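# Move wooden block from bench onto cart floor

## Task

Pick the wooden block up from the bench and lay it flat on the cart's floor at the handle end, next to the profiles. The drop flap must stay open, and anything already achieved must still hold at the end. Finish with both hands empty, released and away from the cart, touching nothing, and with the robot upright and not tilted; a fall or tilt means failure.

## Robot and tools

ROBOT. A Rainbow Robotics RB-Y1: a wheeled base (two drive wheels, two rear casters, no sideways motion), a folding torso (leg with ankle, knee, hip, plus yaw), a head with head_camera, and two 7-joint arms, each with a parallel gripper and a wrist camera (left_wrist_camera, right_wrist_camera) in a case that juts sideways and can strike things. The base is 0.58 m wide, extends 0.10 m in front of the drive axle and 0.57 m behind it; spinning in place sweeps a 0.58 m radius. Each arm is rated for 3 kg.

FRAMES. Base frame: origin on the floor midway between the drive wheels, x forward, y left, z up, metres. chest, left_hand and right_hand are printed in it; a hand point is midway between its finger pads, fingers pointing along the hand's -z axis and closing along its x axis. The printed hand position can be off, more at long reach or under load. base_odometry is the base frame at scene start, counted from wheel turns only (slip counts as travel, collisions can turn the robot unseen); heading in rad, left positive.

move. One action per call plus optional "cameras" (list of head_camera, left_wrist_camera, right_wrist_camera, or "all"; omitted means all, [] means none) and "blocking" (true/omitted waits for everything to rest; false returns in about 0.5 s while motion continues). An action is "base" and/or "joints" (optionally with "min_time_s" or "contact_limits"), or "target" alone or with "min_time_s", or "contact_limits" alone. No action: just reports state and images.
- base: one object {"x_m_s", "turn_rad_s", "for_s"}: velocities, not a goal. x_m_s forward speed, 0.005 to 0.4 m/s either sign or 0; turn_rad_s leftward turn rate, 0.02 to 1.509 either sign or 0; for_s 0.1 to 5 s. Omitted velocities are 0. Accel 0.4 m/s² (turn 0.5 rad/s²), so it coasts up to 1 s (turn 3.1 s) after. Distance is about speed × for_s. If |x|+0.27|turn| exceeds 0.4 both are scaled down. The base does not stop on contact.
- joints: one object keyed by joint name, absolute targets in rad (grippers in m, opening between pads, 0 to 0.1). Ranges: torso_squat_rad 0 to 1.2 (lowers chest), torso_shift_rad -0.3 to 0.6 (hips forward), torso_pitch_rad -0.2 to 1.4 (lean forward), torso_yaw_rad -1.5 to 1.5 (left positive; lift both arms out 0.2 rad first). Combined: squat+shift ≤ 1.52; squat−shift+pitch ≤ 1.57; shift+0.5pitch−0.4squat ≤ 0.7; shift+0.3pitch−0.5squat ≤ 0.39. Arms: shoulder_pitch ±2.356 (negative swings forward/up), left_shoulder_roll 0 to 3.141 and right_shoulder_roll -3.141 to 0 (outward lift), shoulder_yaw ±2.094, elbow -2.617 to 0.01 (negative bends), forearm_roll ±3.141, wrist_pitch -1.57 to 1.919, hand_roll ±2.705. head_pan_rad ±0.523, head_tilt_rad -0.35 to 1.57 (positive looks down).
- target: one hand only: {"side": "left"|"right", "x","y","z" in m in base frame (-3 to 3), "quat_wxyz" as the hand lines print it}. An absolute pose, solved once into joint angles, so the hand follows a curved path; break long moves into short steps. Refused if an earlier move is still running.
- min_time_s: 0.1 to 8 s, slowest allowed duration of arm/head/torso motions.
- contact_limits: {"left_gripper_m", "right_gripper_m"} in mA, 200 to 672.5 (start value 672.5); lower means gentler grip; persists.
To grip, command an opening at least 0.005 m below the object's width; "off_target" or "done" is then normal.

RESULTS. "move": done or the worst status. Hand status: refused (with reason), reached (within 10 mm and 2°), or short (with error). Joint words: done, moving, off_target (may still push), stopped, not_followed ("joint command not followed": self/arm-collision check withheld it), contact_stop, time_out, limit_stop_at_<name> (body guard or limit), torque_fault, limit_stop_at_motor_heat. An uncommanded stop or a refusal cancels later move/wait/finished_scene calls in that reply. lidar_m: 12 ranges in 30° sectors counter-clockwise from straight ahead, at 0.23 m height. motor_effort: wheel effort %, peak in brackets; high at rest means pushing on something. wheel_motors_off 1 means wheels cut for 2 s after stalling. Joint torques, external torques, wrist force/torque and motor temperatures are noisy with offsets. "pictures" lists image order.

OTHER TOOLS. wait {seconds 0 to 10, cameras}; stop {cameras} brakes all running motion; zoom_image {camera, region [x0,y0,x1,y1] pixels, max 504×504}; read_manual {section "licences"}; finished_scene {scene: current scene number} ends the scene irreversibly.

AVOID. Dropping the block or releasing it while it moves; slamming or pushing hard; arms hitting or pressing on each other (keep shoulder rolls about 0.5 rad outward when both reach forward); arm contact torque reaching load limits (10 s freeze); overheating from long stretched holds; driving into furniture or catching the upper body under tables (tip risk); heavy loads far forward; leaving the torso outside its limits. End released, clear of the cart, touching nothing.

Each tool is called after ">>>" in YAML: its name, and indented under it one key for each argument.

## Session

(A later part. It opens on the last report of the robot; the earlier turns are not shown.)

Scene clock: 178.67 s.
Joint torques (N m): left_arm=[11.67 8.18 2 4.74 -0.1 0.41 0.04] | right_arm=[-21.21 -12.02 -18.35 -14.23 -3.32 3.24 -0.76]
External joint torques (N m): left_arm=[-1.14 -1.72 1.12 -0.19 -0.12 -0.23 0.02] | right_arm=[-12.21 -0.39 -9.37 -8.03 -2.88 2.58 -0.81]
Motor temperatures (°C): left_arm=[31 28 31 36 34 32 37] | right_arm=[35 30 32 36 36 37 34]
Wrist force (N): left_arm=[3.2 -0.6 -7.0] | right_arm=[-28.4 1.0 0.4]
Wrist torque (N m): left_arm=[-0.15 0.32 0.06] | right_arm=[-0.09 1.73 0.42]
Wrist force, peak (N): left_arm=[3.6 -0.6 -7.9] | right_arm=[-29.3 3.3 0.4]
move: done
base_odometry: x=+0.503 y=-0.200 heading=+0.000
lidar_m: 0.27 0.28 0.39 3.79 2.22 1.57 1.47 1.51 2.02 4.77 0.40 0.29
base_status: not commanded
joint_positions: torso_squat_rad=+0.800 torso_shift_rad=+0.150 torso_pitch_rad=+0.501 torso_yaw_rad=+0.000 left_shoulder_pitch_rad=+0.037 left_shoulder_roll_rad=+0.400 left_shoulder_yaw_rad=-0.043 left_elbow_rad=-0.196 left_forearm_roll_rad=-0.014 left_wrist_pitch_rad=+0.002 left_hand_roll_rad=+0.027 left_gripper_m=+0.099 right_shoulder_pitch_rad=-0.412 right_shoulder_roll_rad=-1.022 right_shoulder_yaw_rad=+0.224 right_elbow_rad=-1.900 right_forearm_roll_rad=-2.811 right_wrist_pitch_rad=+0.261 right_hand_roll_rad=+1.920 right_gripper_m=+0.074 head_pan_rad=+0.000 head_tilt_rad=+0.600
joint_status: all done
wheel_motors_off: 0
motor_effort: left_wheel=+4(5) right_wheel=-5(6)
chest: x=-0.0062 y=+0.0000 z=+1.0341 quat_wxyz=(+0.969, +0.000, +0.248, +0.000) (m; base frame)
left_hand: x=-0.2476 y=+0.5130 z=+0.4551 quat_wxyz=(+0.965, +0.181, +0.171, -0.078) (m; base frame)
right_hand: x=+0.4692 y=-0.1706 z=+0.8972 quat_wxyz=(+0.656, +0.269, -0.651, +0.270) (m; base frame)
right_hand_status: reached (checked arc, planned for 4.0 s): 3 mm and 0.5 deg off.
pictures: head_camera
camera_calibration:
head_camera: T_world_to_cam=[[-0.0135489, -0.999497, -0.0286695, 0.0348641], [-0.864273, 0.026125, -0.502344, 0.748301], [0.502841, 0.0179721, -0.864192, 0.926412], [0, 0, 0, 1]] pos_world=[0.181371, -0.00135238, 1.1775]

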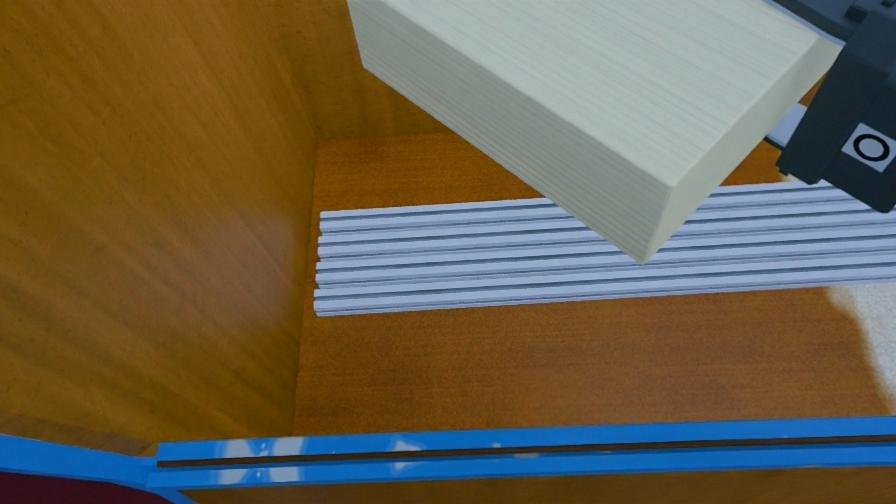

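>>> move:
  target: {"side":"right","x":0.47,"y":-0.11,"z":0.9,"quat_wxyz":[0.5,0.5,-0.5,0.5]}
  min_time_s: 4
  cameras: ["head_camera"]

Scene clock: 184.90 s.
Joint torques (N m): left_arm=[12.12 8.44 1.77 5.01 -0.08 0.46 -0.05] | right_arm=[-29.19 -9.86 -14.28 -8.12 -8.91 2.22 -0.69]
External joint torques (N m): left_arm=[-0.69 -1.46 0.89 0.08 -0.11 -0.18 -0.08] | right_arm=[-11.39 2.48 -6.22 -4.19 -7.1 1.77 -0.74]
Motor temperatures (°C): left_arm=[31 28 31 36 34 32 37] | right_arm=[35 30 32 36 36 37 34]
Wrist force (N): left_arm=[3.4 -0.1 -6.8] | right_arm=[-28.8 0.0 0.4]
Wrist torque (N m): left_arm=[-0.23 0.34 0.06] | right_arm=[-0.08 1.70 0.46]
Wrist force, peak (N): left_arm=[3.0 -0.4 -7.9] | right_arm=[-29.7 0.4 0.9]
move: done
base_odometry: x=+0.503 y=-0.200 heading=+0.000
lidar_m: 0.27 0.27 0.39 3.78 2.22 1.58 1.47 1.52 2.04 4.76 0.40 0.28
base_status: not commanded
joint_positions: torso_squat_rad=+0.800 torso_shift_rad=+0.150 torso_pitch_rad=+0.501 torso_yaw_rad=+0.000 left_shoulder_pitch_rad=+0.037 left_shoulder_roll_rad=+0.400 left_shoulder_yaw_rad=-0.043 left_elbow_rad=-0.196 left_forearm_roll_rad=-0.014 left_wrist_pitch_rad=+0.002 left_hand_roll_rad=+0.027 left_gripper_m=+0.099 right_shoulder_pitch_rad=-1.150 right_shoulder_roll_rad=-0.920 right_shoulder_yaw_rad=+0.637 right_elbow_rad=-0.996 right_forearm_roll_rad=-2.726 right_wrist_pitch_rad=+1.337 right_hand_roll_rad=+1.801 right_gripper_m=+0.074 head_pan_rad=+0.000 head_tilt_rad=+0.600
joint_status: all done
wheel_motors_off: 0
motor_effort: left_wheel=+4(5) right_wheel=-5(6)
chest: x=-0.0062 y=+0.0000 z=+1.0341 quat_wxyz=(+0.969, +0.000, +0.248, +0.000) (m; base frame)
left_hand: x=-0.2476 y=+0.5130 z=+0.4551 quat_wxyz=(+0.965, +0.181, +0.171, -0.078) (m; base frame)
right_hand: x=+0.4693 y=-0.1106 z=+0.8979 quat_wxyz=(+0.503, +0.499, -0.499, +0.499) (m; base frame)
right_hand_status: reached (checked arc, planned for 4.0 s): 2 mm and 0.4 deg off.
pictures: head_camera
camera_calibration:
head_camera: T_world_to_cam=[[-0.0135256, -0.999499, -0.0286284, 0.0348363], [-0.864264, 0.0260846, -0.502361, 0.748313], [0.502856, 0.0179478, -0.864184, 0.926407], [0, 0, 0, 1]] pos_world=[0.181362, -0.00132759, 1.17751]

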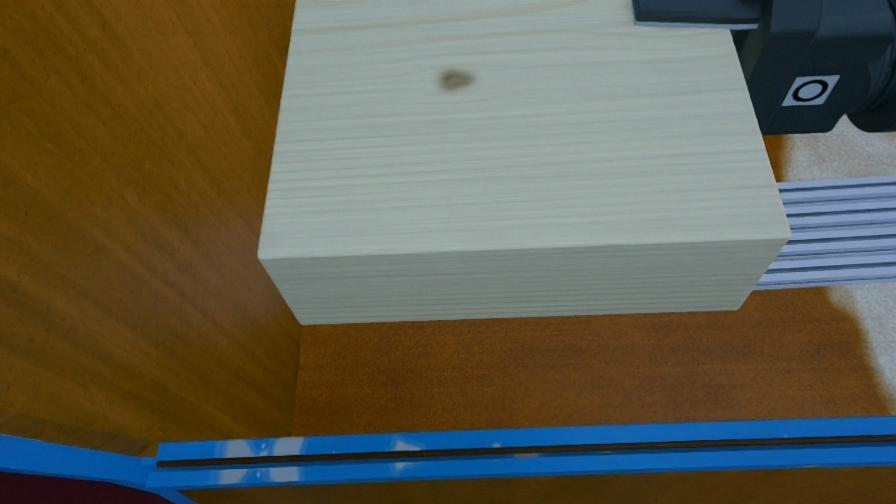

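>>> move:
  joints: {"torso_pitch_rad":0.7,"torso_shift_rad":0.25,"head_tilt_rad":0.5}
  min_time_s: 4
  cameras: []

>>> move:
  target: {"side":"right","x":0.47,"y":-0.09,"z":0.76,"quat_wxyz":[0.5,0.5,-0.5,0.5]}
  min_time_s: 3
  cameras: ["head_camera"]

Scene clock: 191.33 s.
Joint torques (N m): left_arm=[16.41 7.23 1.61 6.78 0 0.78 0.04] | right_arm=[-25.23 -10.1 -14.12 -9.26 -8.66 3.84 -0.61]
External joint torques (N m): left_arm=[-1.33 -1.39 0.84 0.03 -0.02 -0.21 0] | right_arm=[-10.37 2.16 -6.88 -5.13 -6.97 3.03 -0.66]
Motor temperatures (°C): left_arm=[31 28 31 36 34 32 37] | right_arm=[35 30 32 35 37 37 34]
Wrist force (N): left_arm=[3.7 -0.7 -7.1] | right_arm=[-27.7 -4.9 0.8]
Wrist torque (N m): left_arm=[-0.14 0.28 0.01] | right_arm=[-0.56 1.72 0.42]
Wrist force, peak (N): left_arm=[5.2 -0.2 -7.0] | right_arm=[-29.5 0.3 0.4]
move: done
base_odometry: x=+0.503 y=-0.200 heading=+0.000
lidar_m: 0.27 0.28 0.39 3.78 2.22 1.59 1.47 1.52 2.05 4.77 0.42 0.28
base_status: not commanded
joint_positions: torso_squat_rad=+0.800 torso_shift_rad=+0.250 torso_pitch_rad=+0.701 torso_yaw_rad=+0.000 left_shoulder_pitch_rad=+0.037 left_shoulder_roll_rad=+0.400 left_shoulder_yaw_rad=-0.043 left_elbow_rad=-0.196 left_forearm_roll_rad=-0.014 left_wrist_pitch_rad=+0.002 left_hand_roll_rad=+0.027 left_gripper_m=+0.099 right_shoulder_pitch_rad=-1.150 right_shoulder_roll_rad=-0.920 right_shoulder_yaw_rad=+0.637 right_elbow_rad=-0.996 right_forearm_roll_rad=-2.726 right_wrist_pitch_rad=+1.336 right_hand_roll_rad=+1.801 right_gripper_m=+0.074 head_pan_rad=+0.000 head_tilt_rad=+0.500
joint_status: all done
wheel_motors_off: 0
motor_effort: left_wheel=+4(5) right_wheel=-3(6)
chest: x=+0.0924 y=+0.0000 z=+0.9895 quat_wxyz=(+0.939, +0.000, +0.343, +0.000) (m; base frame)
left_hand: x=-0.2591 y=+0.5130 z=+0.4699 quat_wxyz=(+0.943, +0.173, +0.267, -0.096) (m; base frame)
right_hand: x=+0.5315 y=-0.1107 z=+0.7616 quat_wxyz=(+0.550, +0.546, -0.446, +0.447) (m; base frame)
pictures: none
No camera images: "cameras" was empty.

Scene clock: 194.67 s.
Joint torques (N m): left_arm=[16.51 7.41 1.46 6.75 0.01 0.85 -0.02] | right_arm=[-17.73 -10.68 -15.12 -12.91 -7.76 4 -0.3]
External joint torques (N m): left_arm=[-1.23 -1.2 0.69 0.01 -0.01 -0.14 -0.05] | right_arm=[-6.34 0.87 -7.33 -7.88 -6.2 3.17 -0.35]
Motor temperatures (°C): left_arm=[31 28 31 36 34 32 37] | right_arm=[35 30 32 35 37 37 34]
Wrist force (N): left_arm=[4.0 -0.6 -6.5] | right_arm=[-28.3 0.5 0.6]
Wrist torque (N m): left_arm=[-0.17 0.35 0.06] | right_arm=[-0.16 1.74 0.45]
Wrist force, peak (N): left_arm=[4.6 -1.2 -7.5] | right_arm=[-29.0 0.6 1.5]
move: done
base_odometry: x=+0.503 y=-0.200 heading=+0.000
lidar_m: 0.26 0.28 0.39 3.78 2.23 1.59 1.47 1.53 2.04 4.77 0.41 0.29
base_status: not commanded
joint_positions: torso_squat_rad=+0.800 torso_shift_rad=+0.250 torso_pitch_rad=+0.701 torso_yaw_rad=+0.000 left_shoulder_pitch_rad=+0.037 left_shoulder_roll_rad=+0.400 left_shoulder_yaw_rad=-0.043 left_elbow_rad=-0.196 left_forearm_roll_rad=-0.014 left_wrist_pitch_rad=+0.002 left_hand_roll_rad=+0.027 left_gripper_m=+0.099 right_shoulder_pitch_rad=-0.911 right_shoulder_roll_rad=-0.996 right_shoulder_yaw_rad=+0.586 right_elbow_rad=-1.388 right_forearm_roll_rad=-2.717 right_wrist_pitch_rad=+1.129 right_hand_roll_rad=+2.017 right_gripper_m=+0.074 head_pan_rad=+0.000 head_tilt_rad=+0.500
joint_status: all done
wheel_motors_off: 0
motor_effort: left_wheel=+4(5) right_wheel=-3(6)
chest: x=+0.0924 y=+0.0000 z=+0.9895 quat_wxyz=(+0.939, +0.000, +0.343, +0.000) (m; base frame)
left_hand: x=-0.2591 y=+0.5130 z=+0.4699 quat_wxyz=(+0.943, +0.173, +0.267, -0.096) (m; base frame)
right_hand: x=+0.4695 y=-0.0906 z=+0.7582 quat_wxyz=(+0.501, +0.500, -0.499, +0.500) (m; base frame)
right_hand_status: reached (checked arc, planned for 3.0 s): 2 mm and 0.2 deg off.
pictures: head_camera
camera_calibration:
head_camera: T_world_to_cam=[[-0.01632, -0.999499, -0.02713, 0.0335323], [-0.909981, 0.0260911, -0.413828, 0.735277], [0.414329, 0.0179341, -0.909951, 0.87312], [0, 0, 0, 1]] pos_world=[0.307876, -0.00132739, 1.09968]

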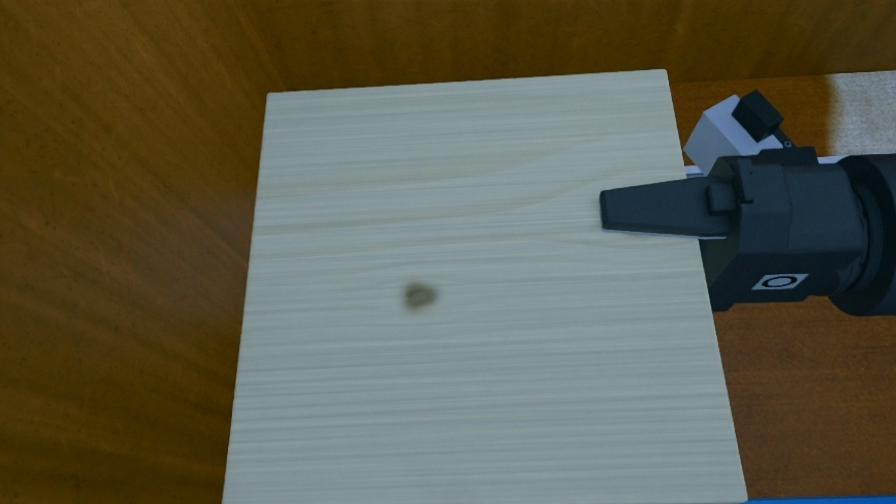

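>>> move:
  joints: {"torso_squat_rad":0.85,"torso_pitch_rad":0.9,"torso_shift_rad":0.35,"head_tilt_rad":0.35}
  min_time_s: 4
  cameras: ["head_camera"]

>>> move:
  target: {"side":"right","x":0.5,"y":-0.04,"z":0.6,"quat_wxyz":[0.5,0.5,-0.5,0.5]}
  min_time_s: 3
  cameras: ["head_camera"]

Scene clock: 201.40 s.
Joint torques (N m): left_arm=[20.13 5.95 1.7 8.25 -0.07 1.13 0.03] | right_arm=[-14.26 -9.21 -12.16 -12.93 -7.39 5.52 -0.3]
External joint torques (N m): left_arm=[-1.83 -1.04 1.07 -0.03 -0.08 -0.19 -0.01] | right_arm=[-6.4 1.56 -5.8 -7.65 -6 4.36 -0.35]
Motor temperatures (°C): left_arm=[31 28 31 36 34 32 37] | right_arm=[35 30 32 34 37 37 34]
Wrist force (N): left_arm=[5.3 -0.6 -5.8] | right_arm=[-28.0 -5.1 0.5]
Wrist torque (N m): left_arm=[-0.11 0.48 0.06] | right_arm=[-0.56 1.68 0.43]
Wrist force, peak (N): left_arm=[6.2 -0.4 -6.1] | right_arm=[-28.8 -4.2 0.6]
move: done
base_odometry: x=+0.503 y=-0.200 heading=+0.000
lidar_m: 0.27 0.28 0.40 3.78 2.21 1.59 1.47 1.53 2.03 4.77 0.41 0.29
base_status: not commanded
joint_positions: torso_squat_rad=+0.850 torso_shift_rad=+0.350 torso_pitch_rad=+0.901 torso_yaw_rad=+0.000 left_shoulder_pitch_rad=+0.037 left_shoulder_roll_rad=+0.400 left_shoulder_yaw_rad=-0.043 left_elbow_rad=-0.196 left_forearm_roll_rad=-0.014 left_wrist_pitch_rad=+0.002 left_hand_roll_rad=+0.027 left_gripper_m=+0.099 right_shoulder_pitch_rad=-0.911 right_shoulder_roll_rad=-0.996 right_shoulder_yaw_rad=+0.586 right_elbow_rad=-1.388 right_forearm_roll_rad=-2.717 right_wrist_pitch_rad=+1.129 right_hand_roll_rad=+2.017 right_gripper_m=+0.074 head_pan_rad=+0.000 head_tilt_rad=+0.350
joint_status: all done
wheel_motors_off: 0
motor_effort: left_wheel=+4(5) right_wheel=-3(5)
chest: x=+0.1731 y=+0.0000 z=+0.9066 quat_wxyz=(+0.900, +0.000, +0.435, +0.000) (m; base frame)
left_hand: x=-0.2746 y=+0.5130 z=+0.4672 quat_wxyz=(+0.912, +0.162, +0.359, -0.113) (m; base frame)
right_hand: x=+0.4969 y=-0.0907 z=+0.6050 quat_wxyz=(+0.549, +0.547, -0.446, +0.448) (m; base frame)
pictures: head_camera
camera_calibration:
head_camera: T_world_to_cam=[[-0.0176704, -0.999499, -0.0262736, 0.0317343], [-0.929498, 0.0261038, -0.367902, 0.743892], [0.368404, 0.0179203, -0.929493, 0.760741], [0, 0, 0, 1]] pos_world=[0.411747, -0.00133276, 0.981617]

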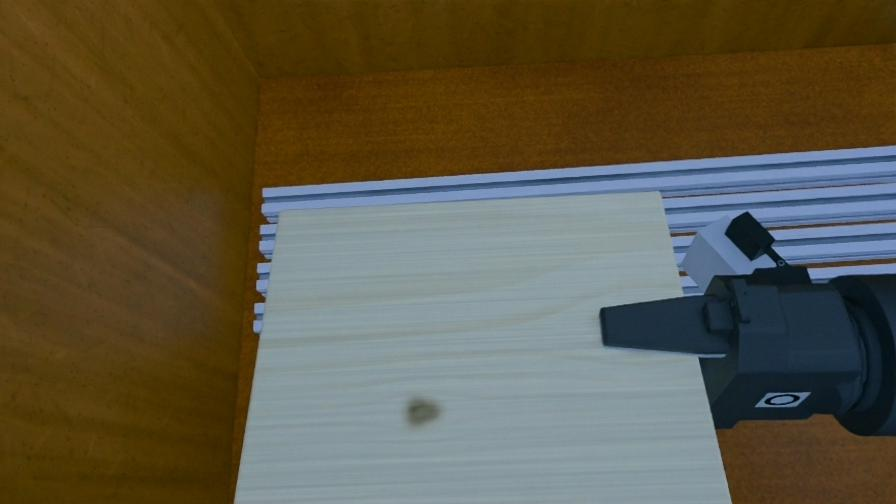

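Scene clock: 204.73 s.
Joint torques (N m): left_arm=[19.9 5.77 1.54 8.24 -0.12 1.17 0.02] | right_arm=[-16.71 -2.26 -8.39 -15.78 -6.67 5.12 -0.36]
External joint torques (N m): left_arm=[-2.06 -1.22 0.91 -0.05 -0.13 -0.14 -0.02] | right_arm=[-7.97 6.36 -2.39 -9.61 -5.31 4.03 -0.41]
Motor temperatures (°C): left_arm=[31 28 31 36 34 32 37] | right_arm=[35 30 32 34 37 37 34]
Wrist force (N): left_arm=[5.6 -0.6 -6.0] | right_arm=[-28.6 0.3 0.5]
Wrist torque (N m): left_arm=[-0.12 0.45 0.04] | right_arm=[-0.17 1.69 0.43]
Wrist force, peak (N): left_arm=[5.6 -1.3 -6.9] | right_arm=[-29.1 -2.3 1.0]
move: done
base_odometry: x=+0.503 y=-0.200 heading=+0.000
lidar_m: 0.27 0.29 0.40 3.77 2.23 1.57 1.47 1.52 2.03 4.78 0.42 0.29
base_status: not commanded
joint_positions: torso_squat_rad=+0.850 torso_shift_rad=+0.350 torso_pitch_rad=+0.901 torso_yaw_rad=+0.000 left_shoulder_pitch_rad=+0.037 left_shoulder_roll_rad=+0.400 left_shoulder_yaw_rad=-0.043 left_elbow_rad=-0.196 left_forearm_roll_rad=-0.014 left_wrist_pitch_rad=+0.002 left_hand_roll_rad=+0.027 left_gripper_m=+0.099 right_shoulder_pitch_rad=-0.959 right_shoulder_roll_rad=-0.890 right_shoulder_yaw_rad=+0.609 right_elbow_rad=-1.403 right_forearm_roll_rad=-2.628 right_wrist_pitch_rad=+1.026 right_hand_roll_rad=+2.168 right_gripper_m=+0.074 head_pan_rad=+0.000 head_tilt_rad=+0.350
joint_status: all done
wheel_motors_off: 0
motor_effort: left_wheel=+4(5) right_wheel=-3(4)
chest: x=+0.1731 y=+0.0000 z=+0.9066 quat_wxyz=(+0.900, +0.000, +0.435, +0.000) (m; base frame)
left_hand: x=-0.2746 y=+0.5130 z=+0.4672 quat_wxyz=(+0.912, +0.162, +0.359, -0.113) (m; base frame)
right_hand: x=+0.4996 y=-0.0413 z=+0.5981 quat_wxyz=(+0.502, +0.499, -0.498, +0.500) (m; base frame)
right_hand_status: reached (checked arc, planned for 3.0 s): 2 mm and 0.4 deg off.
pictures: head_camera
camera_calibration:
head_camera: T_world_to_cam=[[-0.0176508, -0.999499, -0.0262583, 0.0317247], [-0.929498, 0.02608, -0.367905, 0.743894], [0.368405, 0.0179132, -0.929493, 0.760741], [0, 0, 0, 1]] pos_world=[0.411746, -0.00131923, 0.981618]

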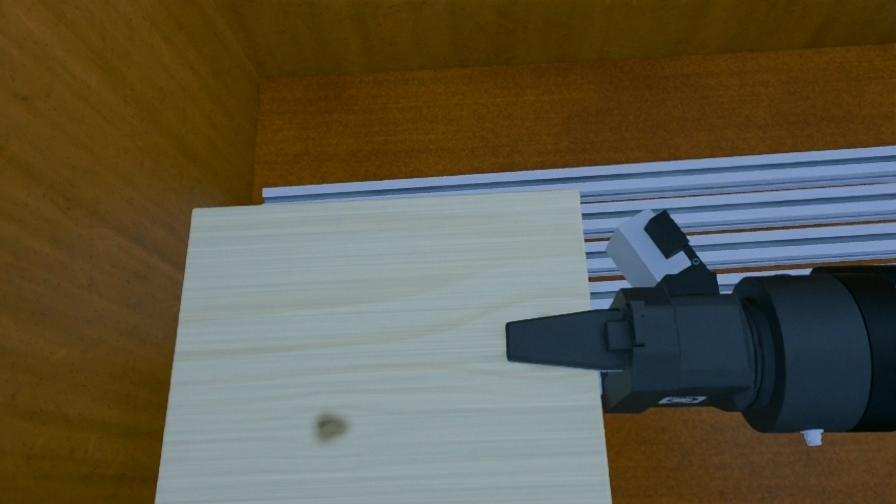

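>>> move:
  target: {"side":"right","x":0.54,"y":-0.16,"z":0.64,"quat_wxyz":[0.5,0.5,-0.5,0.5]}
  min_time_s: 3
  cameras: []

>>> move:
  joints: {"torso_yaw_rad":0.3}
  min_time_s: 3
  cameras: ["head_camera"]

Scene clock: 217.27 s.
Joint torques (N m): left_arm=[20.35 5.94 1.41 8.26 -0.05 1.15 0.01] | right_arm=[-17.35 -14.46 -13.52 -9.64 -8.02 5.3 -0.84]
External joint torques (N m): left_arm=[-1.62 -1.04 0.78 -0.03 -0.06 -0.17 -0.03] | right_arm=[-8.46 -0.44 -6.33 -5.67 -6.44 4.27 -0.89]
Motor temperatures (°C): left_arm=[31 28 31 36 34 32 37] | right_arm=[35 30 32 34 38 37 34]
Wrist force (N): left_arm=[5.3 -0.3 -6.3] | right_arm=[-28.5 -0.1 0.5]
Wrist torque (N m): left_arm=[-0.13 0.45 0.07] | right_arm=[-0.16 1.72 0.44]
Wrist force, peak (N): left_arm=[5.2 -0.8 -7.4] | right_arm=[-29.2 0.6 0.5]
move: done
base_odometry: x=+0.503 y=-0.200 heading=+0.000
lidar_m: 0.27 0.29 0.40 3.78 2.23 1.57 1.47 1.53 2.03 4.78 0.40 0.29
base_status: not commanded
joint_positions: torso_squat_rad=+0.850 torso_shift_rad=+0.350 torso_pitch_rad=+0.901 torso_yaw_rad=+0.000 left_shoulder_pitch_rad=+0.037 left_shoulder_roll_rad=+0.400 left_shoulder_yaw_rad=-0.043 left_elbow_rad=-0.196 left_forearm_roll_rad=-0.014 left_wrist_pitch_rad=+0.002 left_hand_roll_rad=+0.027 left_gripper_m=+0.099 right_shoulder_pitch_rad=-0.963 right_shoulder_roll_rad=-1.091 right_shoulder_yaw_rad=+0.481 right_elbow_rad=-1.230 right_forearm_roll_rad=-2.753 right_wrist_pitch_rad=+1.345 right_hand_roll_rad=+2.132 right_gripper_m=+0.074 head_pan_rad=+0.000 head_tilt_rad=+0.350
joint_status: all done
wheel_motors_off: 0
motor_effort: left_wheel=+4(5) right_wheel=-3(4)
chest: x=+0.1731 y=+0.0000 z=+0.9066 quat_wxyz=(+0.900, +0.000, +0.435, +0.000) (m; base frame)
left_hand: x=-0.2746 y=+0.5130 z=+0.4672 quat_wxyz=(+0.912, +0.162, +0.359, -0.113) (m; base frame)
right_hand: x=+0.5391 y=-0.1604 z=+0.6384 quat_wxyz=(+0.503, +0.499, -0.499, +0.500) (m; base frame)
right_hand_status: reached (checked arc, planned for 3.0 s): 2 mm and 0.4 deg off.
pictures: none
No camera images: "cameras" was empty.

Scene clock: 220.57 s.
Joint torques (N m): left_arm=[19.61 11.33 1.97 8.15 0.02 1.21 0.05] | right_arm=[-18.69 -8.84 -12.17 -12.44 -8.03 4.73 -0.85]
External joint torques (N m): left_arm=[-1.44 -1.84 0.79 0.09 -0.01 -0.1 0.01] | right_arm=[-8.05 1.24 -5.82 -6.77 -6.43 3.74 -0.9]
Motor temperatures (°C): left_arm=[31 28 31 36 34 32 37] | right_arm=[35 30 32 34 38 37 34]
Wrist force (N): left_arm=[4.6 -1.5 -5.1] | right_arm=[-27.6 0.8 7.2]
Wrist torque (N m): left_arm=[-0.08 0.34 0.06] | right_arm=[-0.03 1.73 0.44]
Wrist force, peak (N): left_arm=[5.4 -1.2 -6.7] | right_arm=[-29.1 0.8 4.9]
move: done
base_odometry: x=+0.503 y=-0.200 heading=+0.000
lidar_m: 0.27 0.29 0.39 3.78 2.22 1.59 1.47 1.53 2.04 4.77 0.42 0.29
base_status: not commanded
joint_positions: torso_squat_rad=+0.850 torso_shift_rad=+0.350 torso_pitch_rad=+0.901 torso_yaw_rad=+0.300 left_shoulder_pitch_rad=+0.037 left_shoulder_roll_rad=+0.400 left_shoulder_yaw_rad=-0.043 left_elbow_rad=-0.196 left_forearm_roll_rad=-0.014 left_wrist_pitch_rad=+0.002 left_hand_roll_rad=+0.027 left_gripper_m=+0.099 right_shoulder_pitch_rad=-0.964 right_shoulder_roll_rad=-1.091 right_shoulder_yaw_rad=+0.481 right_elbow_rad=-1.230 right_forearm_roll_rad=-2.753 right_wrist_pitch_rad=+1.345 right_hand_roll_rad=+2.132 right_gripper_m=+0.074 head_pan_rad=+0.000 head_tilt_rad=+0.350
joint_status: all done
wheel_motors_off: 0
motor_effort: left_wheel=+4(5) right_wheel=-3(4)
chest: x=+0.1731 y=+0.0000 z=+0.9066 quat_wxyz=(+0.890, +0.065, +0.430, +0.134) (m; base frame)
left_hand: x=-0.3706 y=+0.5098 z=+0.5884 quat_wxyz=(+0.893, +0.234, +0.384, +0.015) (m; base frame)
right_hand: x=+0.5565 y=-0.0241 z=+0.6165 quat_wxyz=(+0.392, +0.598, -0.505, +0.483) (m; base frame)
pictures: head_camera
camera_calibration:
head_camera: T_world_to_cam=[[0.165439, -0.952054, -0.257338, 0.209538], [-0.926287, -0.0604262, -0.371942, 0.747006], [0.338559, 0.299903, -0.891872, 0.731779], [0, 0, 0, 1]] pos_world=[0.409527, 0.025168, 0.984418]

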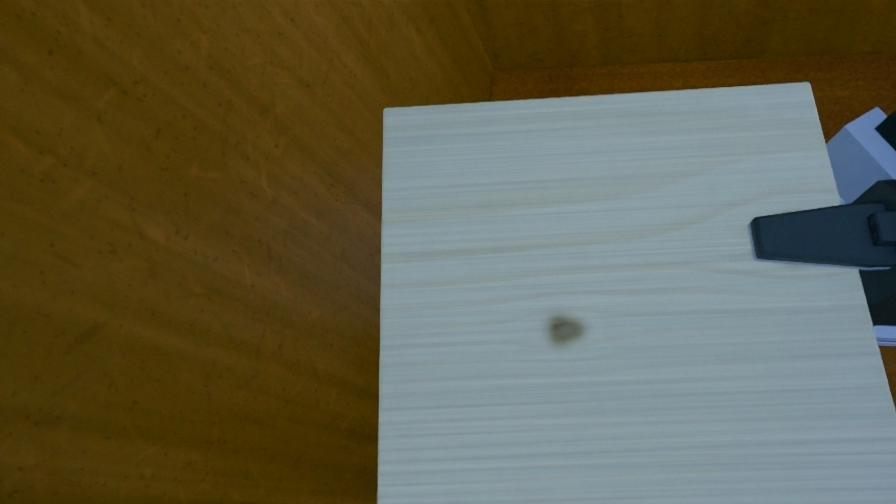

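Re-level and shift right, then yaw again.

>>> move:
  target: {"side":"right","x":0.53,"y":-0.16,"z":0.6,"quat_wxyz":[0.5,0.5,-0.5,0.5]}
  min_time_s: 3
  cameras: ["head_camera"]

>>> move:
  joints: {"torso_yaw_rad":0.6}
  min_time_s: 3
  cameras: ["head_camera"]

>>> move:
  target: {"side":"right","x":0.52,"y":-0.1,"z":0.56,"quat_wxyz":[0.5,0.5,-0.5,0.5]}
  min_time_s: 3
  cameras: ["head_camera"]

Scene clock: 225.47 s.
Joint torques (N m): left_arm=[19.32 11.15 2.05 8.12 -0.09 1.13 0.06] | right_arm=[-8.41 -15.22 -12.75 -10.72 -6.65 6.57 -0.36]
External joint torques (N m): left_arm=[-1.74 -2.03 0.88 0.06 -0.12 -0.18 0.02] | right_arm=[-4.3 -1.31 -5.74 -7.6 -5.36 5.2 -0.41]
Motor temperatures (°C): left_arm=[31 28 31 36 34 32 37] | right_arm=[35 30 32 33 38 37 34]
Wrist force (N): left_arm=[4.5 -2.3 -5.1] | right_arm=[-28.6 0.6 0.0]
Wrist torque (N m): left_arm=[0.02 0.38 0.05] | right_arm=[-0.23 1.69 0.43]
Wrist force, peak (N): left_arm=[6.3 -2.0 -5.8] | right_arm=[-28.8 1.3 6.7]
move: done
base_odometry: x=+0.503 y=-0.200 heading=+0.000
lidar_m: 0.26 0.29 0.40 3.77 2.22 1.57 1.47 1.52 2.05 4.79 0.41 0.29
base_status: not commanded
joint_positions: torso_squat_rad=+0.850 torso_shift_rad=+0.350 torso_pitch_rad=+0.901 torso_yaw_rad=+0.300 left_shoulder_pitch_rad=+0.037 left_shoulder_roll_rad=+0.400 left_shoulder_yaw_rad=-0.043 left_elbow_rad=-0.196 left_forearm_roll_rad=-0.014 left_wrist_pitch_rad=+0.002 left_hand_roll_rad=+0.027 left_gripper_m=+0.099 right_shoulder_pitch_rad=-0.349 right_shoulder_roll_rad=-1.481 right_shoulder_yaw_rad=+0.219 right_elbow_rad=-1.467 right_forearm_roll_rad=-3.026 right_wrist_pitch_rad=+1.237 right_hand_roll_rad=+2.361 right_gripper_m=+0.074 head_pan_rad=+0.000 head_tilt_rad=+0.350
joint_status: all done
wheel_motors_off: 0
motor_effort: left_wheel=+4(5) right_wheel=-3(5)
chest: x=+0.1731 y=+0.0000 z=+0.9066 quat_wxyz=(+0.890, +0.065, +0.430, +0.135) (m; base frame)
left_hand: x=-0.3706 y=+0.5098 z=+0.5884 quat_wxyz=(+0.893, +0.234, +0.384, +0.015) (m; base frame)
right_hand: x=+0.5296 y=-0.1604 z=+0.5984 quat_wxyz=(+0.501, +0.500, -0.498, +0.500) (m; base frame)
right_hand_status: reached (checked arc, planned for 3.0 s): 2 mm and 0.2 deg off.
pictures: head_camera
camera_calibration:
head_camera: T_world_to_cam=[[0.165473, -0.952037, -0.25738, 0.20957], [-0.926292, -0.0604491, -0.371926, 0.746997], [0.338529, 0.299953, -0.891867, 0.73177], [0, 0, 0, 1]] pos_world=[0.409534, 0.0251772, 0.984408]

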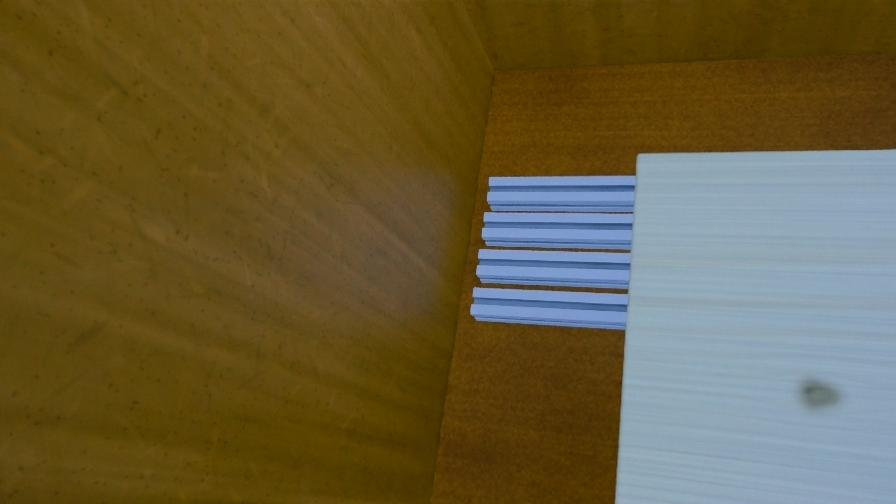

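Scene clock: 228.77 s.
Joint torques (N m): left_arm=[17.11 16.24 2.84 7.27 -0.05 0.95 0.02] | right_arm=[-10.56 -13.05 -12.64 -12.38 -6.73 6.42 -0.31]
External joint torques (N m): left_arm=[-1.09 -2.58 1.18 0.17 -0.11 -0.22 -0.03] | right_arm=[-4.88 -0.62 -5.9 -7.46 -5.42 5.1 -0.36]
Motor temperatures (°C): left_arm=[31 28 31 36 34 32 37] | right_arm=[35 30 32 33 38 38 34]
Wrist force (N): left_arm=[5.6 -2.6 -4.8] | right_arm=[-27.9 0.8 7.0]
Wrist torque (N m): left_arm=[0.01 0.52 0.04] | right_arm=[0.03 1.70 0.42]
Wrist force, peak (N): left_arm=[5.8 -2.9 -5.7] | right_arm=[-28.7 0.8 6.4]
move: done
base_odometry: x=+0.503 y=-0.200 heading=+0.000
lidar_m: 0.26 0.28 0.40 3.78 2.21 1.59 1.47 1.52 2.04 4.77 0.43 0.29
base_status: not commanded
joint_positions: torso_squat_rad=+0.850 torso_shift_rad=+0.350 torso_pitch_rad=+0.901 torso_yaw_rad=+0.600 left_shoulder_pitch_rad=+0.037 left_shoulder_roll_rad=+0.400 left_shoulder_yaw_rad=-0.043 left_elbow_rad=-0.196 left_forearm_roll_rad=-0.014 left_wrist_pitch_rad=+0.002 left_hand_roll_rad=+0.027 left_gripper_m=+0.099 right_shoulder_pitch_rad=-0.349 right_shoulder_roll_rad=-1.481 right_shoulder_yaw_rad=+0.219 right_elbow_rad=-1.467 right_forearm_roll_rad=-3.026 right_wrist_pitch_rad=+1.237 right_hand_roll_rad=+2.361 right_gripper_m=+0.074 head_pan_rad=+0.000 head_tilt_rad=+0.350
joint_status: all done
wheel_motors_off: 0
motor_effort: left_wheel=+3(5) right_wheel=-2(5)
chest: x=+0.1731 y=+0.0000 z=+0.9066 quat_wxyz=(+0.860, +0.129, +0.416, +0.266) (m; base frame)
left_hand: x=-0.4616 y=+0.4610 z=+0.7034 quat_wxyz=(+0.854, +0.300, +0.399, +0.143) (m; base frame)
right_hand: x=+0.5462 y=-0.0165 z=+0.5775 quat_wxyz=(+0.390, +0.600, -0.505, +0.483) (m; base frame)
pictures: head_camera
camera_calibration:
head_camera: T_world_to_cam=[[0.33169, -0.819587, -0.467181, 0.371006], [-0.907335, -0.141553, -0.39586, 0.765417], [0.258311, 0.555193, -0.790592, 0.653832], [0, 0, 0, 1]] pos_world=[0.402539, 0.0494164, 0.99324]

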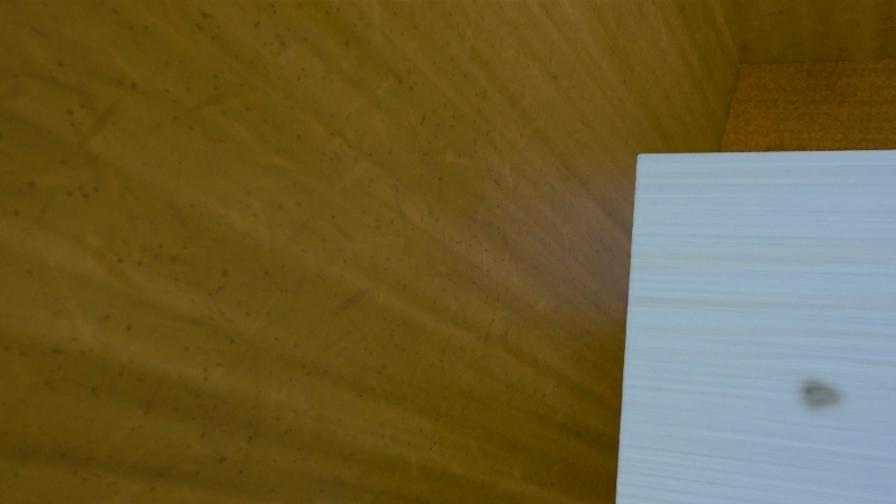

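Scene clock: 232.10 s.
Joint torques (N m): left_arm=[16.95 16.41 2.37 7.16 -0.11 0.98 -0.04] | right_arm=[-3.87 -2.25 -11.44 -12.84 -5.38 7.51 -0.33]
External joint torques (N m): left_arm=[-1.25 -2.41 0.7 0.06 -0.17 -0.19 -0.08] | right_arm=[-3.93 1.75 -5.26 -8.78 -4.36 5.95 -0.38]
Motor temperatures (°C): left_arm=[31 28 31 36 34 32 37] | right_arm=[35 30 32 33 38 38 34]
Wrist force (N): left_arm=[4.4 -2.6 -5.3] | right_arm=[-28.1 1.2 1.0]
Wrist torque (N m): left_arm=[-0.03 0.37 0.08] | right_arm=[-0.17 1.77 0.43]
Wrist force, peak (N): left_arm=[5.4 -3.6 -5.0] | right_arm=[-29.6 -0.1 1.9]
move: done
base_odometry: x=+0.503 y=-0.200 heading=+0.000
lidar_m: 0.27 0.29 0.39 3.77 2.23 1.60 1.47 1.52 2.05 4.77 0.41 0.29
base_status: not commanded
joint_positions: torso_squat_rad=+0.850 torso_shift_rad=+0.350 torso_pitch_rad=+0.901 torso_yaw_rad=+0.600 left_shoulder_pitch_rad=+0.037 left_shoulder_roll_rad=+0.400 left_shoulder_yaw_rad=-0.043 left_elbow_rad=-0.196 left_forearm_roll_rad=-0.014 left_wrist_pitch_rad=+0.002 left_hand_roll_rad=+0.027 left_gripper_m=+0.099 right_shoulder_pitch_rad=+0.573 right_shoulder_roll_rad=-1.464 right_shoulder_yaw_rad=-0.489 right_elbow_rad=-1.718 right_forearm_roll_rad=-3.116 right_wrist_pitch_rad=+1.066 right_hand_roll_rad=+2.516 right_gripper_m=+0.074 head_pan_rad=+0.000 head_tilt_rad=+0.350
joint_status: all done
wheel_motors_off: 0
motor_effort: left_wheel=+4(4) right_wheel=-1(5)
chest: x=+0.1731 y=+0.0000 z=+0.9066 quat_wxyz=(+0.860, +0.129, +0.416, +0.266) (m; base frame)
left_hand: x=-0.4617 y=+0.4610 z=+0.7034 quat_wxyz=(+0.854, +0.300, +0.399, +0.143) (m; base frame)
right_hand: x=+0.5201 y=-0.1010 z=+0.5587 quat_wxyz=(+0.499, +0.501, -0.500, +0.500) (m; base frame)
right_hand_status: reached (checked arc, planned for 3.0 s): 2 mm and 0.1 deg off.
pictures: head_camera
camera_calibration:
head_camera: T_world_to_cam=[[0.331707, -0.819571, -0.467198, 0.37102], [-0.907334, -0.141568, -0.395858, 0.765417], [0.258294, 0.555213, -0.790584, 0.653822], [0, 0, 0, 1]] pos_world=[0.402541, 0.0494247, 0.993238]

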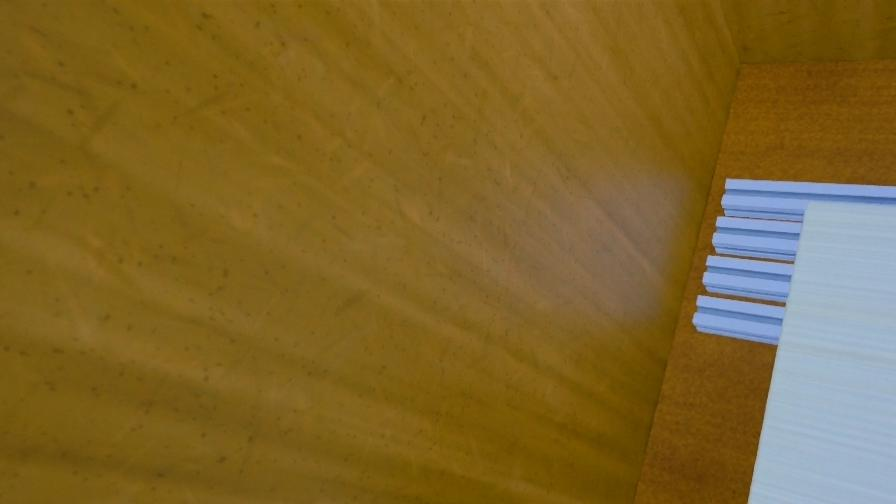

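>>> move:
  target: {"side":"right","x":0.5,"y":-0.04,"z":0.47,"quat_wxyz":[0.5337,0.4638,-0.4638,0.5337]}
  min_time_s: 3
  cameras: []

>>> move:
  joints: {"head_pan_rad":-0.5,"head_tilt_rad":0.6}
  cameras: ["head_camera"]

Scene clock: 237.30 s.
Joint torques (N m): left_arm=[17.11 16.22 2.69 7.18 0 1 0.01] | right_arm=[-8.63 -9.47 -7.82 -14.11 -3.6 8.11 -0.33]
External joint torques (N m): left_arm=[-1.08 -2.6 1.02 0.08 -0.05 -0.17 -0.03] | right_arm=[-6.91 -0.44 -2.69 -9.08 -2.88 6.46 -0.38]
Motor temperatures (°C): left_arm=[31 28 31 36 34 32 37] | right_arm=[34 30 32 33 37 38 34]
Wrist force (N): left_arm=[5.4 -2.5 -4.8] | right_arm=[-29.0 0.5 -3.3]
Wrist torque (N m): left_arm=[-0.03 0.49 0.03] | right_arm=[-0.20 1.61 0.43]
Wrist force, peak (N): left_arm=[5.2 -3.0 -5.4] | right_arm=[-29.3 0.6 -3.1]
move: done
base_odometry: x=+0.503 y=-0.200 heading=+0.000
lidar_m: 0.27 0.29 0.39 3.79 2.23 1.59 1.47 1.52 2.04 4.79 0.41 0.29
base_status: not commanded
joint_positions: torso_squat_rad=+0.850 torso_shift_rad=+0.350 torso_pitch_rad=+0.901 torso_yaw_rad=+0.600 left_shoulder_pitch_rad=+0.037 left_shoulder_roll_rad=+0.400 left_shoulder_yaw_rad=-0.043 left_elbow_rad=-0.196 left_forearm_roll_rad=-0.014 left_wrist_pitch_rad=+0.002 left_hand_roll_rad=+0.027 left_gripper_m=+0.099 right_shoulder_pitch_rad=+0.055 right_shoulder_roll_rad=-1.485 right_shoulder_yaw_rad=+0.126 right_elbow_rad=-1.620 right_forearm_roll_rad=-3.087 right_wrist_pitch_rad=+0.810 right_hand_roll_rad=+2.628 right_gripper_m=+0.074 head_pan_rad=+0.000 head_tilt_rad=+0.350
joint_status: all done
wheel_motors_off: 0
motor_effort: left_wheel=+3(4) right_wheel=-3(4)
chest: x=+0.1731 y=+0.0000 z=+0.9066 quat_wxyz=(+0.860, +0.129, +0.416, +0.266) (m; base frame)
left_hand: x=-0.4617 y=+0.4610 z=+0.7034 quat_wxyz=(+0.854, +0.300, +0.399, +0.143) (m; base frame)
right_hand: x=+0.4994 y=-0.0409 z=+0.4684 quat_wxyz=(+0.536, +0.462, -0.462, +0.534) (m; base frame)
right_hand_status: reached (checked arc, planned for 3.0 s): 2 mm and 0.4 deg off.
pictures: none
No camera images: "cameras" was empty.

Scene clock: 238.30 s.
Joint torques (N m): left_arm=[16.61 16.29 2.57 7.21 0.04 0.94 0] | right_arm=[-9.17 -9.87 -8.19 -14.03 -3.61 8.05 -0.2]
External joint torques (N m): left_arm=[-1.59 -2.53 0.9 0.11 -0.01 -0.23 -0.04] | right_arm=[-7.44 -0.85 -3.07 -9 -2.89 6.41 -0.25]
Motor temperatures (°C): left_arm=[31 28 31 36 34 32 37] | right_arm=[34 30 32 33 37 38 34]
Wrist force (N): left_arm=[4.7 -2.4 -5.3] | right_arm=[-28.3 1.1 -3.3]
Wrist torque (N m): left_arm=[-0.06 0.36 0.02] | right_arm=[-0.26 1.70 0.41]
Wrist force, peak (N): left_arm=[4.8 -3.1 -5.4] | right_arm=[-28.8 1.2 -3.3]
move: done
base_odometry: x=+0.503 y=-0.200 heading=+0.000
lidar_m: 0.26 0.29 0.39 3.78 2.22 1.60 1.48 1.52 2.02 4.78 0.41 0.29
base_status: not commanded
joint_positions: torso_squat_rad=+0.850 torso_shift_rad=+0.350 torso_pitch_rad=+0.901 torso_yaw_rad=+0.600 left_shoulder_pitch_rad=+0.037 left_shoulder_roll_rad=+0.400 left_shoulder_yaw_rad=-0.043 left_elbow_rad=-0.196 left_forearm_roll_rad=-0.014 left_wrist_pitch_rad=+0.002 left_hand_roll_rad=+0.027 left_gripper_m=+0.099 right_shoulder_pitch_rad=+0.055 right_shoulder_roll_rad=-1.485 right_shoulder_yaw_rad=+0.126 right_elbow_rad=-1.620 right_forearm_roll_rad=-3.087 right_wrist_pitch_rad=+0.810 right_hand_roll_rad=+2.628 right_gripper_m=+0.074 head_pan_rad=-0.500 head_tilt_rad=+0.600
joint_status: all done
wheel_motors_off: 0
motor_effort: left_wheel=+3(4) right_wheel=-1(4)
chest: x=+0.1731 y=+0.0000 z=+0.9066 quat_wxyz=(+0.860, +0.129, +0.416, +0.266) (m; base frame)
left_hand: x=-0.4617 y=+0.4610 z=+0.7034 quat_wxyz=(+0.854, +0.300, +0.399, +0.143) (m; base frame)
right_hand: x=+0.4995 y=-0.0409 z=+0.4684 quat_wxyz=(+0.536, +0.462, -0.462, +0.534) (m; base frame)
pictures: head_camera
camera_calibration:
head_camera: T_world_to_cam=[[0.0383333, -0.994329, -0.0991993, 0.0991803], [-0.991637, -0.0256103, -0.12649, 0.518893], [0.123232, 0.103218, -0.986995, 0.905209], [0, 0, 0, 1]] pos_world=[0.399201, 0.0184726, 0.96891]

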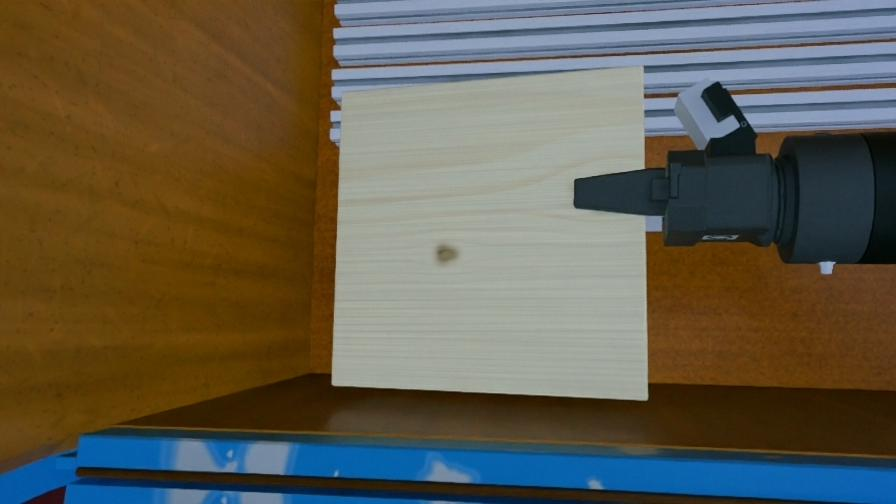

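>>> move:
  target: {"side":"right","x":0.51,"y":0.01,"z":0.39,"quat_wxyz":[0.5337,0.4638,-0.4638,0.5337]}
  min_time_s: 3
  cameras: ["head_camera","right_wrist_camera"]

Scene clock: 246.47 s.
Joint torques (N m): left_arm=[17.08 16.11 2.68 7.09 -0.04 0.99 0.06] | right_arm=[-8.22 10.94 -6.33 -13.3 -4.42 7.67 -0.71]
External joint torques (N m): left_arm=[-1.11 -2.69 1.01 0 -0.09 -0.18 0.02] | right_arm=[-4.07 20.07 -2.17 -8.31 -3.53 6.11 -0.76]
Motor temperatures (°C): left_arm=[31 28 31 36 34 32 37] | right_arm=[34 30 32 33 37 38 34]
Wrist force (N): left_arm=[3.7 -2.7 -5.3] | right_arm=[-28.5 1.4 -3.6]
Wrist torque (N m): left_arm=[-0.01 0.28 0.04] | right_arm=[-0.28 1.69 0.44]
Wrist force, peak (N): left_arm=[5.3 -3.4 -5.6] | right_arm=[-28.9 1.2 -4.0]
move: done
base_odometry: x=+0.504 y=-0.200 heading=+0.001
lidar_m: 0.25 0.27 0.36 3.77 2.21 1.58 1.48 1.52 2.01 4.76 0.40 0.26
base_status: not commanded
joint_positions: torso_squat_rad=+0.850 torso_shift_rad=+0.350 torso_pitch_rad=+0.900 torso_yaw_rad=+0.600 left_shoulder_pitch_rad=+0.037 left_shoulder_roll_rad=+0.400 left_shoulder_yaw_rad=-0.043 left_elbow_rad=-0.196 left_forearm_roll_rad=-0.014 left_wrist_pitch_rad=+0.002 left_hand_roll_rad=+0.027 left_gripper_m=+0.099 right_shoulder_pitch_rad=-0.469 right_shoulder_roll_rad=-1.210 right_shoulder_yaw_rad=+0.454 right_elbow_rad=-1.157 right_forearm_roll_rad=-2.838 right_wrist_pitch_rad=+0.932 right_hand_roll_rad=+2.549 right_gripper_m=+0.074 head_pan_rad=-0.500 head_tilt_rad=+0.600
joint_status: all done
wheel_motors_off: 0
motor_effort: left_wheel=-1(4) right_wheel=-25(36)
chest: x=+0.1729 y=+0.0004 z=+0.9068 quat_wxyz=(+0.860, +0.128, +0.416, +0.266) (m; base frame)
left_hand: x=-0.4619 y=+0.4609 z=+0.7027 quat_wxyz=(+0.855, +0.300, +0.399, +0.143) (m; base frame)
right_hand: x=+0.5109 y=+0.0079 z=+0.3894 quat_wxyz=(+0.536, +0.459, -0.461, +0.537) (m; base frame)
right_hand_status: reached (checked arc, planned for 3.0 s): 2 mm and 0.8 deg off.
pictures: head_camera, right_wrist_camera
camera_calibration:
head_camera: T_world_to_cam=[[0.0388845, -0.994393, -0.0983384, 0.098729], [-0.991518, -0.0261824, -0.127307, 0.51944], [0.124018, 0.102455, -0.986976, 0.905256], [0, 0, 0, 1]] pos_world=[0.398926, 0.019028, 0.969303]
right_wrist_camera: T_world_to_cam=[[0.0320776, -0.126009, -0.99151, 0.369418], [-0.861817, -0.505911, 0.0364137, 0.457146], [-0.506204, 0.853332, -0.124825, 0.372663], [0, 0, 0, 1]] pos_world=[0.570769, -0.0401804, 0.396154]

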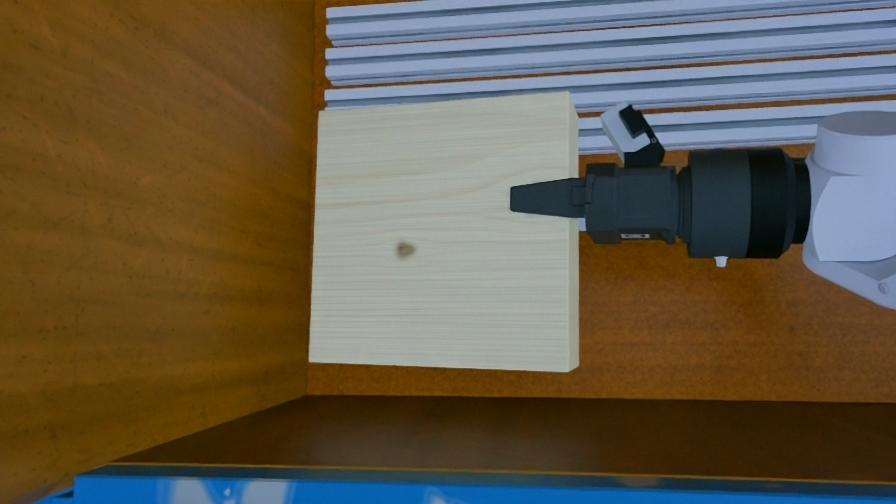

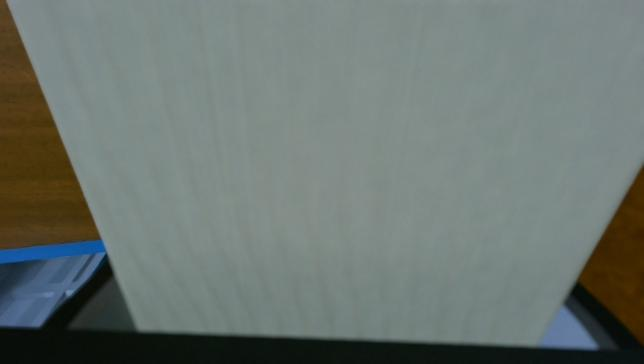

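>>> move:
  target: {"side":"right","x":0.51,"y":0.01,"z":0.45,"quat_wxyz":[0.5337,0.4638,-0.4638,0.5337]}
  min_time_s: 2
  cameras: []

>>> move:
  joints: {"head_pan_rad":-0.52,"head_tilt_rad":1.1}
  cameras: ["head_camera"]

Scene clock: 251.10 s.
Joint torques (N m): left_arm=[16.71 16.15 2.56 7.1 -0.08 0.99 0.03] | right_arm=[-8.9 -9.36 -10.39 -16.31 -4.41 7.46 -0.8]
External joint torques (N m): left_arm=[-1.49 -2.66 0.89 0 -0.14 -0.18 -0.02] | right_arm=[-5.34 0.3 -5.24 -10.51 -3.62 5.92 -0.85]
Motor temperatures (°C): left_arm=[31 28 31 36 34 32 37] | right_arm=[34 30 32 33 37 39 34]
Wrist force (N): left_arm=[5.0 -2.4 -4.8] | right_arm=[-28.5 1.2 -2.5]
Wrist torque (N m): left_arm=[-0.04 0.39 0.07] | right_arm=[-0.22 1.68 0.45]
Wrist force, peak (N): left_arm=[5.1 -3.3 -5.4] | right_arm=[-29.1 1.5 -4.0]
move: done
base_odometry: x=+0.503 y=-0.200 heading=+0.000
lidar_m: 0.25 0.27 0.35 3.80 2.23 1.58 1.47 1.53 2.04 4.80 0.40 0.27
base_status: not commanded
joint_positions: torso_squat_rad=+0.850 torso_shift_rad=+0.350 torso_pitch_rad=+0.901 torso_yaw_rad=+0.600 left_shoulder_pitch_rad=+0.037 left_shoulder_roll_rad=+0.400 left_shoulder_yaw_rad=-0.043 left_elbow_rad=-0.196 left_forearm_roll_rad=-0.014 left_wrist_pitch_rad=+0.002 left_hand_roll_rad=+0.027 left_gripper_m=+0.099 right_shoulder_pitch_rad=-0.265 right_shoulder_roll_rad=-1.376 right_shoulder_yaw_rad=+0.341 right_elbow_rad=-1.523 right_forearm_roll_rad=-2.938 right_wrist_pitch_rad=+0.749 right_hand_roll_rad=+2.517 right_gripper_m=+0.074 head_pan_rad=-0.500 head_tilt_rad=+0.600
joint_status: all done
wheel_motors_off: 0
motor_effort: left_wheel=+2(2) right_wheel=-4(26)
chest: x=+0.1731 y=+0.0002 z=+0.9066 quat_wxyz=(+0.860, +0.129, +0.416, +0.266) (m; base frame)
left_hand: x=-0.4617 y=+0.4610 z=+0.7033 quat_wxyz=(+0.854, +0.300, +0.399, +0.143) (m; base frame)
right_hand: x=+0.5093 y=+0.0090 z=+0.4477 quat_wxyz=(+0.535, +0.464, -0.462, +0.534) (m; base frame)
right_hand_status: reached (checked arc, planned for 2.0 s): 3 mm and 0.2 deg off.
pictures: none
No camera images: "cameras" was empty.

Scene clock: 252.10 s.
Joint torques (N m): left_arm=[17.2 16.37 2.61 7.17 -0.11 0.93 -0.03] | right_arm=[-8.75 -9.48 -10.37 -16.29 -4.45 7.37 -0.75]
External joint torques (N m): left_arm=[-1 -2.44 0.94 0.08 -0.16 -0.24 -0.08] | right_arm=[-5.17 0.18 -5.22 -10.49 -3.66 5.83 -0.8]
Motor temperatures (°C): left_arm=[31 28 31 36 34 32 37] | right_arm=[34 30 32 33 37 39 34]
Wrist force (N): left_arm=[5.3 -2.9 -4.5] | right_arm=[-28.3 1.0 -3.3]
Wrist torque (N m): left_arm=[0.00 0.46 0.04] | right_arm=[-0.25 1.71 0.43]
Wrist force, peak (N): left_arm=[4.9 -2.6 -5.9] | right_arm=[-29.0 0.7 -3.5]
move: done
base_odometry: x=+0.503 y=-0.200 heading=+0.000
lidar_m: 0.25 0.26 0.37 3.78 2.23 1.59 1.48 1.52 2.03 4.77 0.39 0.27
base_status: not commanded
joint_positions: torso_squat_rad=+0.850 torso_shift_rad=+0.350 torso_pitch_rad=+0.901 torso_yaw_rad=+0.600 left_shoulder_pitch_rad=+0.037 left_shoulder_roll_rad=+0.400 left_shoulder_yaw_rad=-0.043 left_elbow_rad=-0.196 left_forearm_roll_rad=-0.014 left_wrist_pitch_rad=+0.002 left_hand_roll_rad=+0.027 left_gripper_m=+0.099 right_shoulder_pitch_rad=-0.265 right_shoulder_roll_rad=-1.376 right_shoulder_yaw_rad=+0.341 right_elbow_rad=-1.523 right_forearm_roll_rad=-2.938 right_wrist_pitch_rad=+0.749 right_hand_roll_rad=+2.517 right_gripper_m=+0.074 head_pan_rad=-0.520 head_tilt_rad=+1.100
joint_status: all done
wheel_motors_off: 0
motor_effort: left_wheel=+1(2) right_wheel=-4(7)
chest: x=+0.1731 y=+0.0001 z=+0.9066 quat_wxyz=(+0.860, +0.129, +0.416, +0.266) (m; base frame)
left_hand: x=-0.4617 y=+0.4610 z=+0.7033 quat_wxyz=(+0.854, +0.300, +0.399, +0.143) (m; base frame)
right_hand: x=+0.5093 y=+0.0090 z=+0.4477 quat_wxyz=(+0.535, +0.464, -0.462, +0.534) (m; base frame)
pictures: head_camera
camera_calibration:
head_camera: T_world_to_cam=[[0.0189379, -0.997396, -0.0695891, 0.0759015], [-0.930495, -0.043048, 0.363767, -0.000179331], [-0.365815, 0.0578634, -0.928887, 1.01356], [0, 0, 0, 1]] pos_world=[0.369172, 0.0170479, 0.946833]

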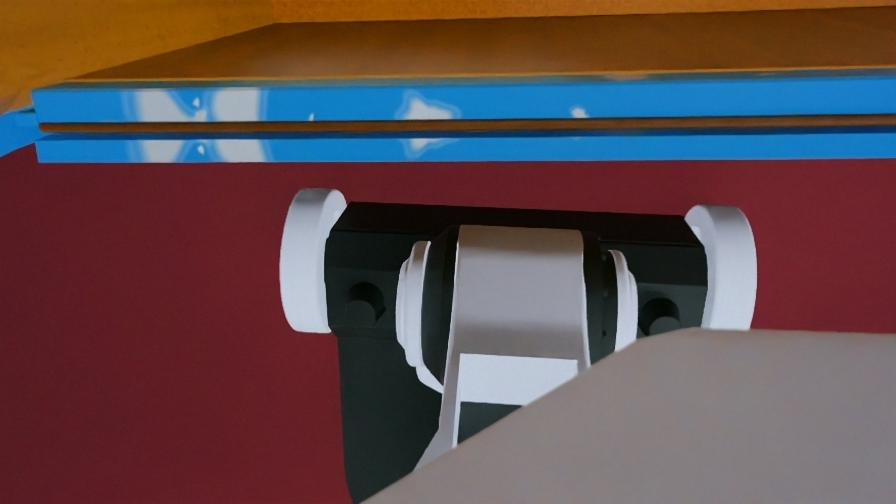

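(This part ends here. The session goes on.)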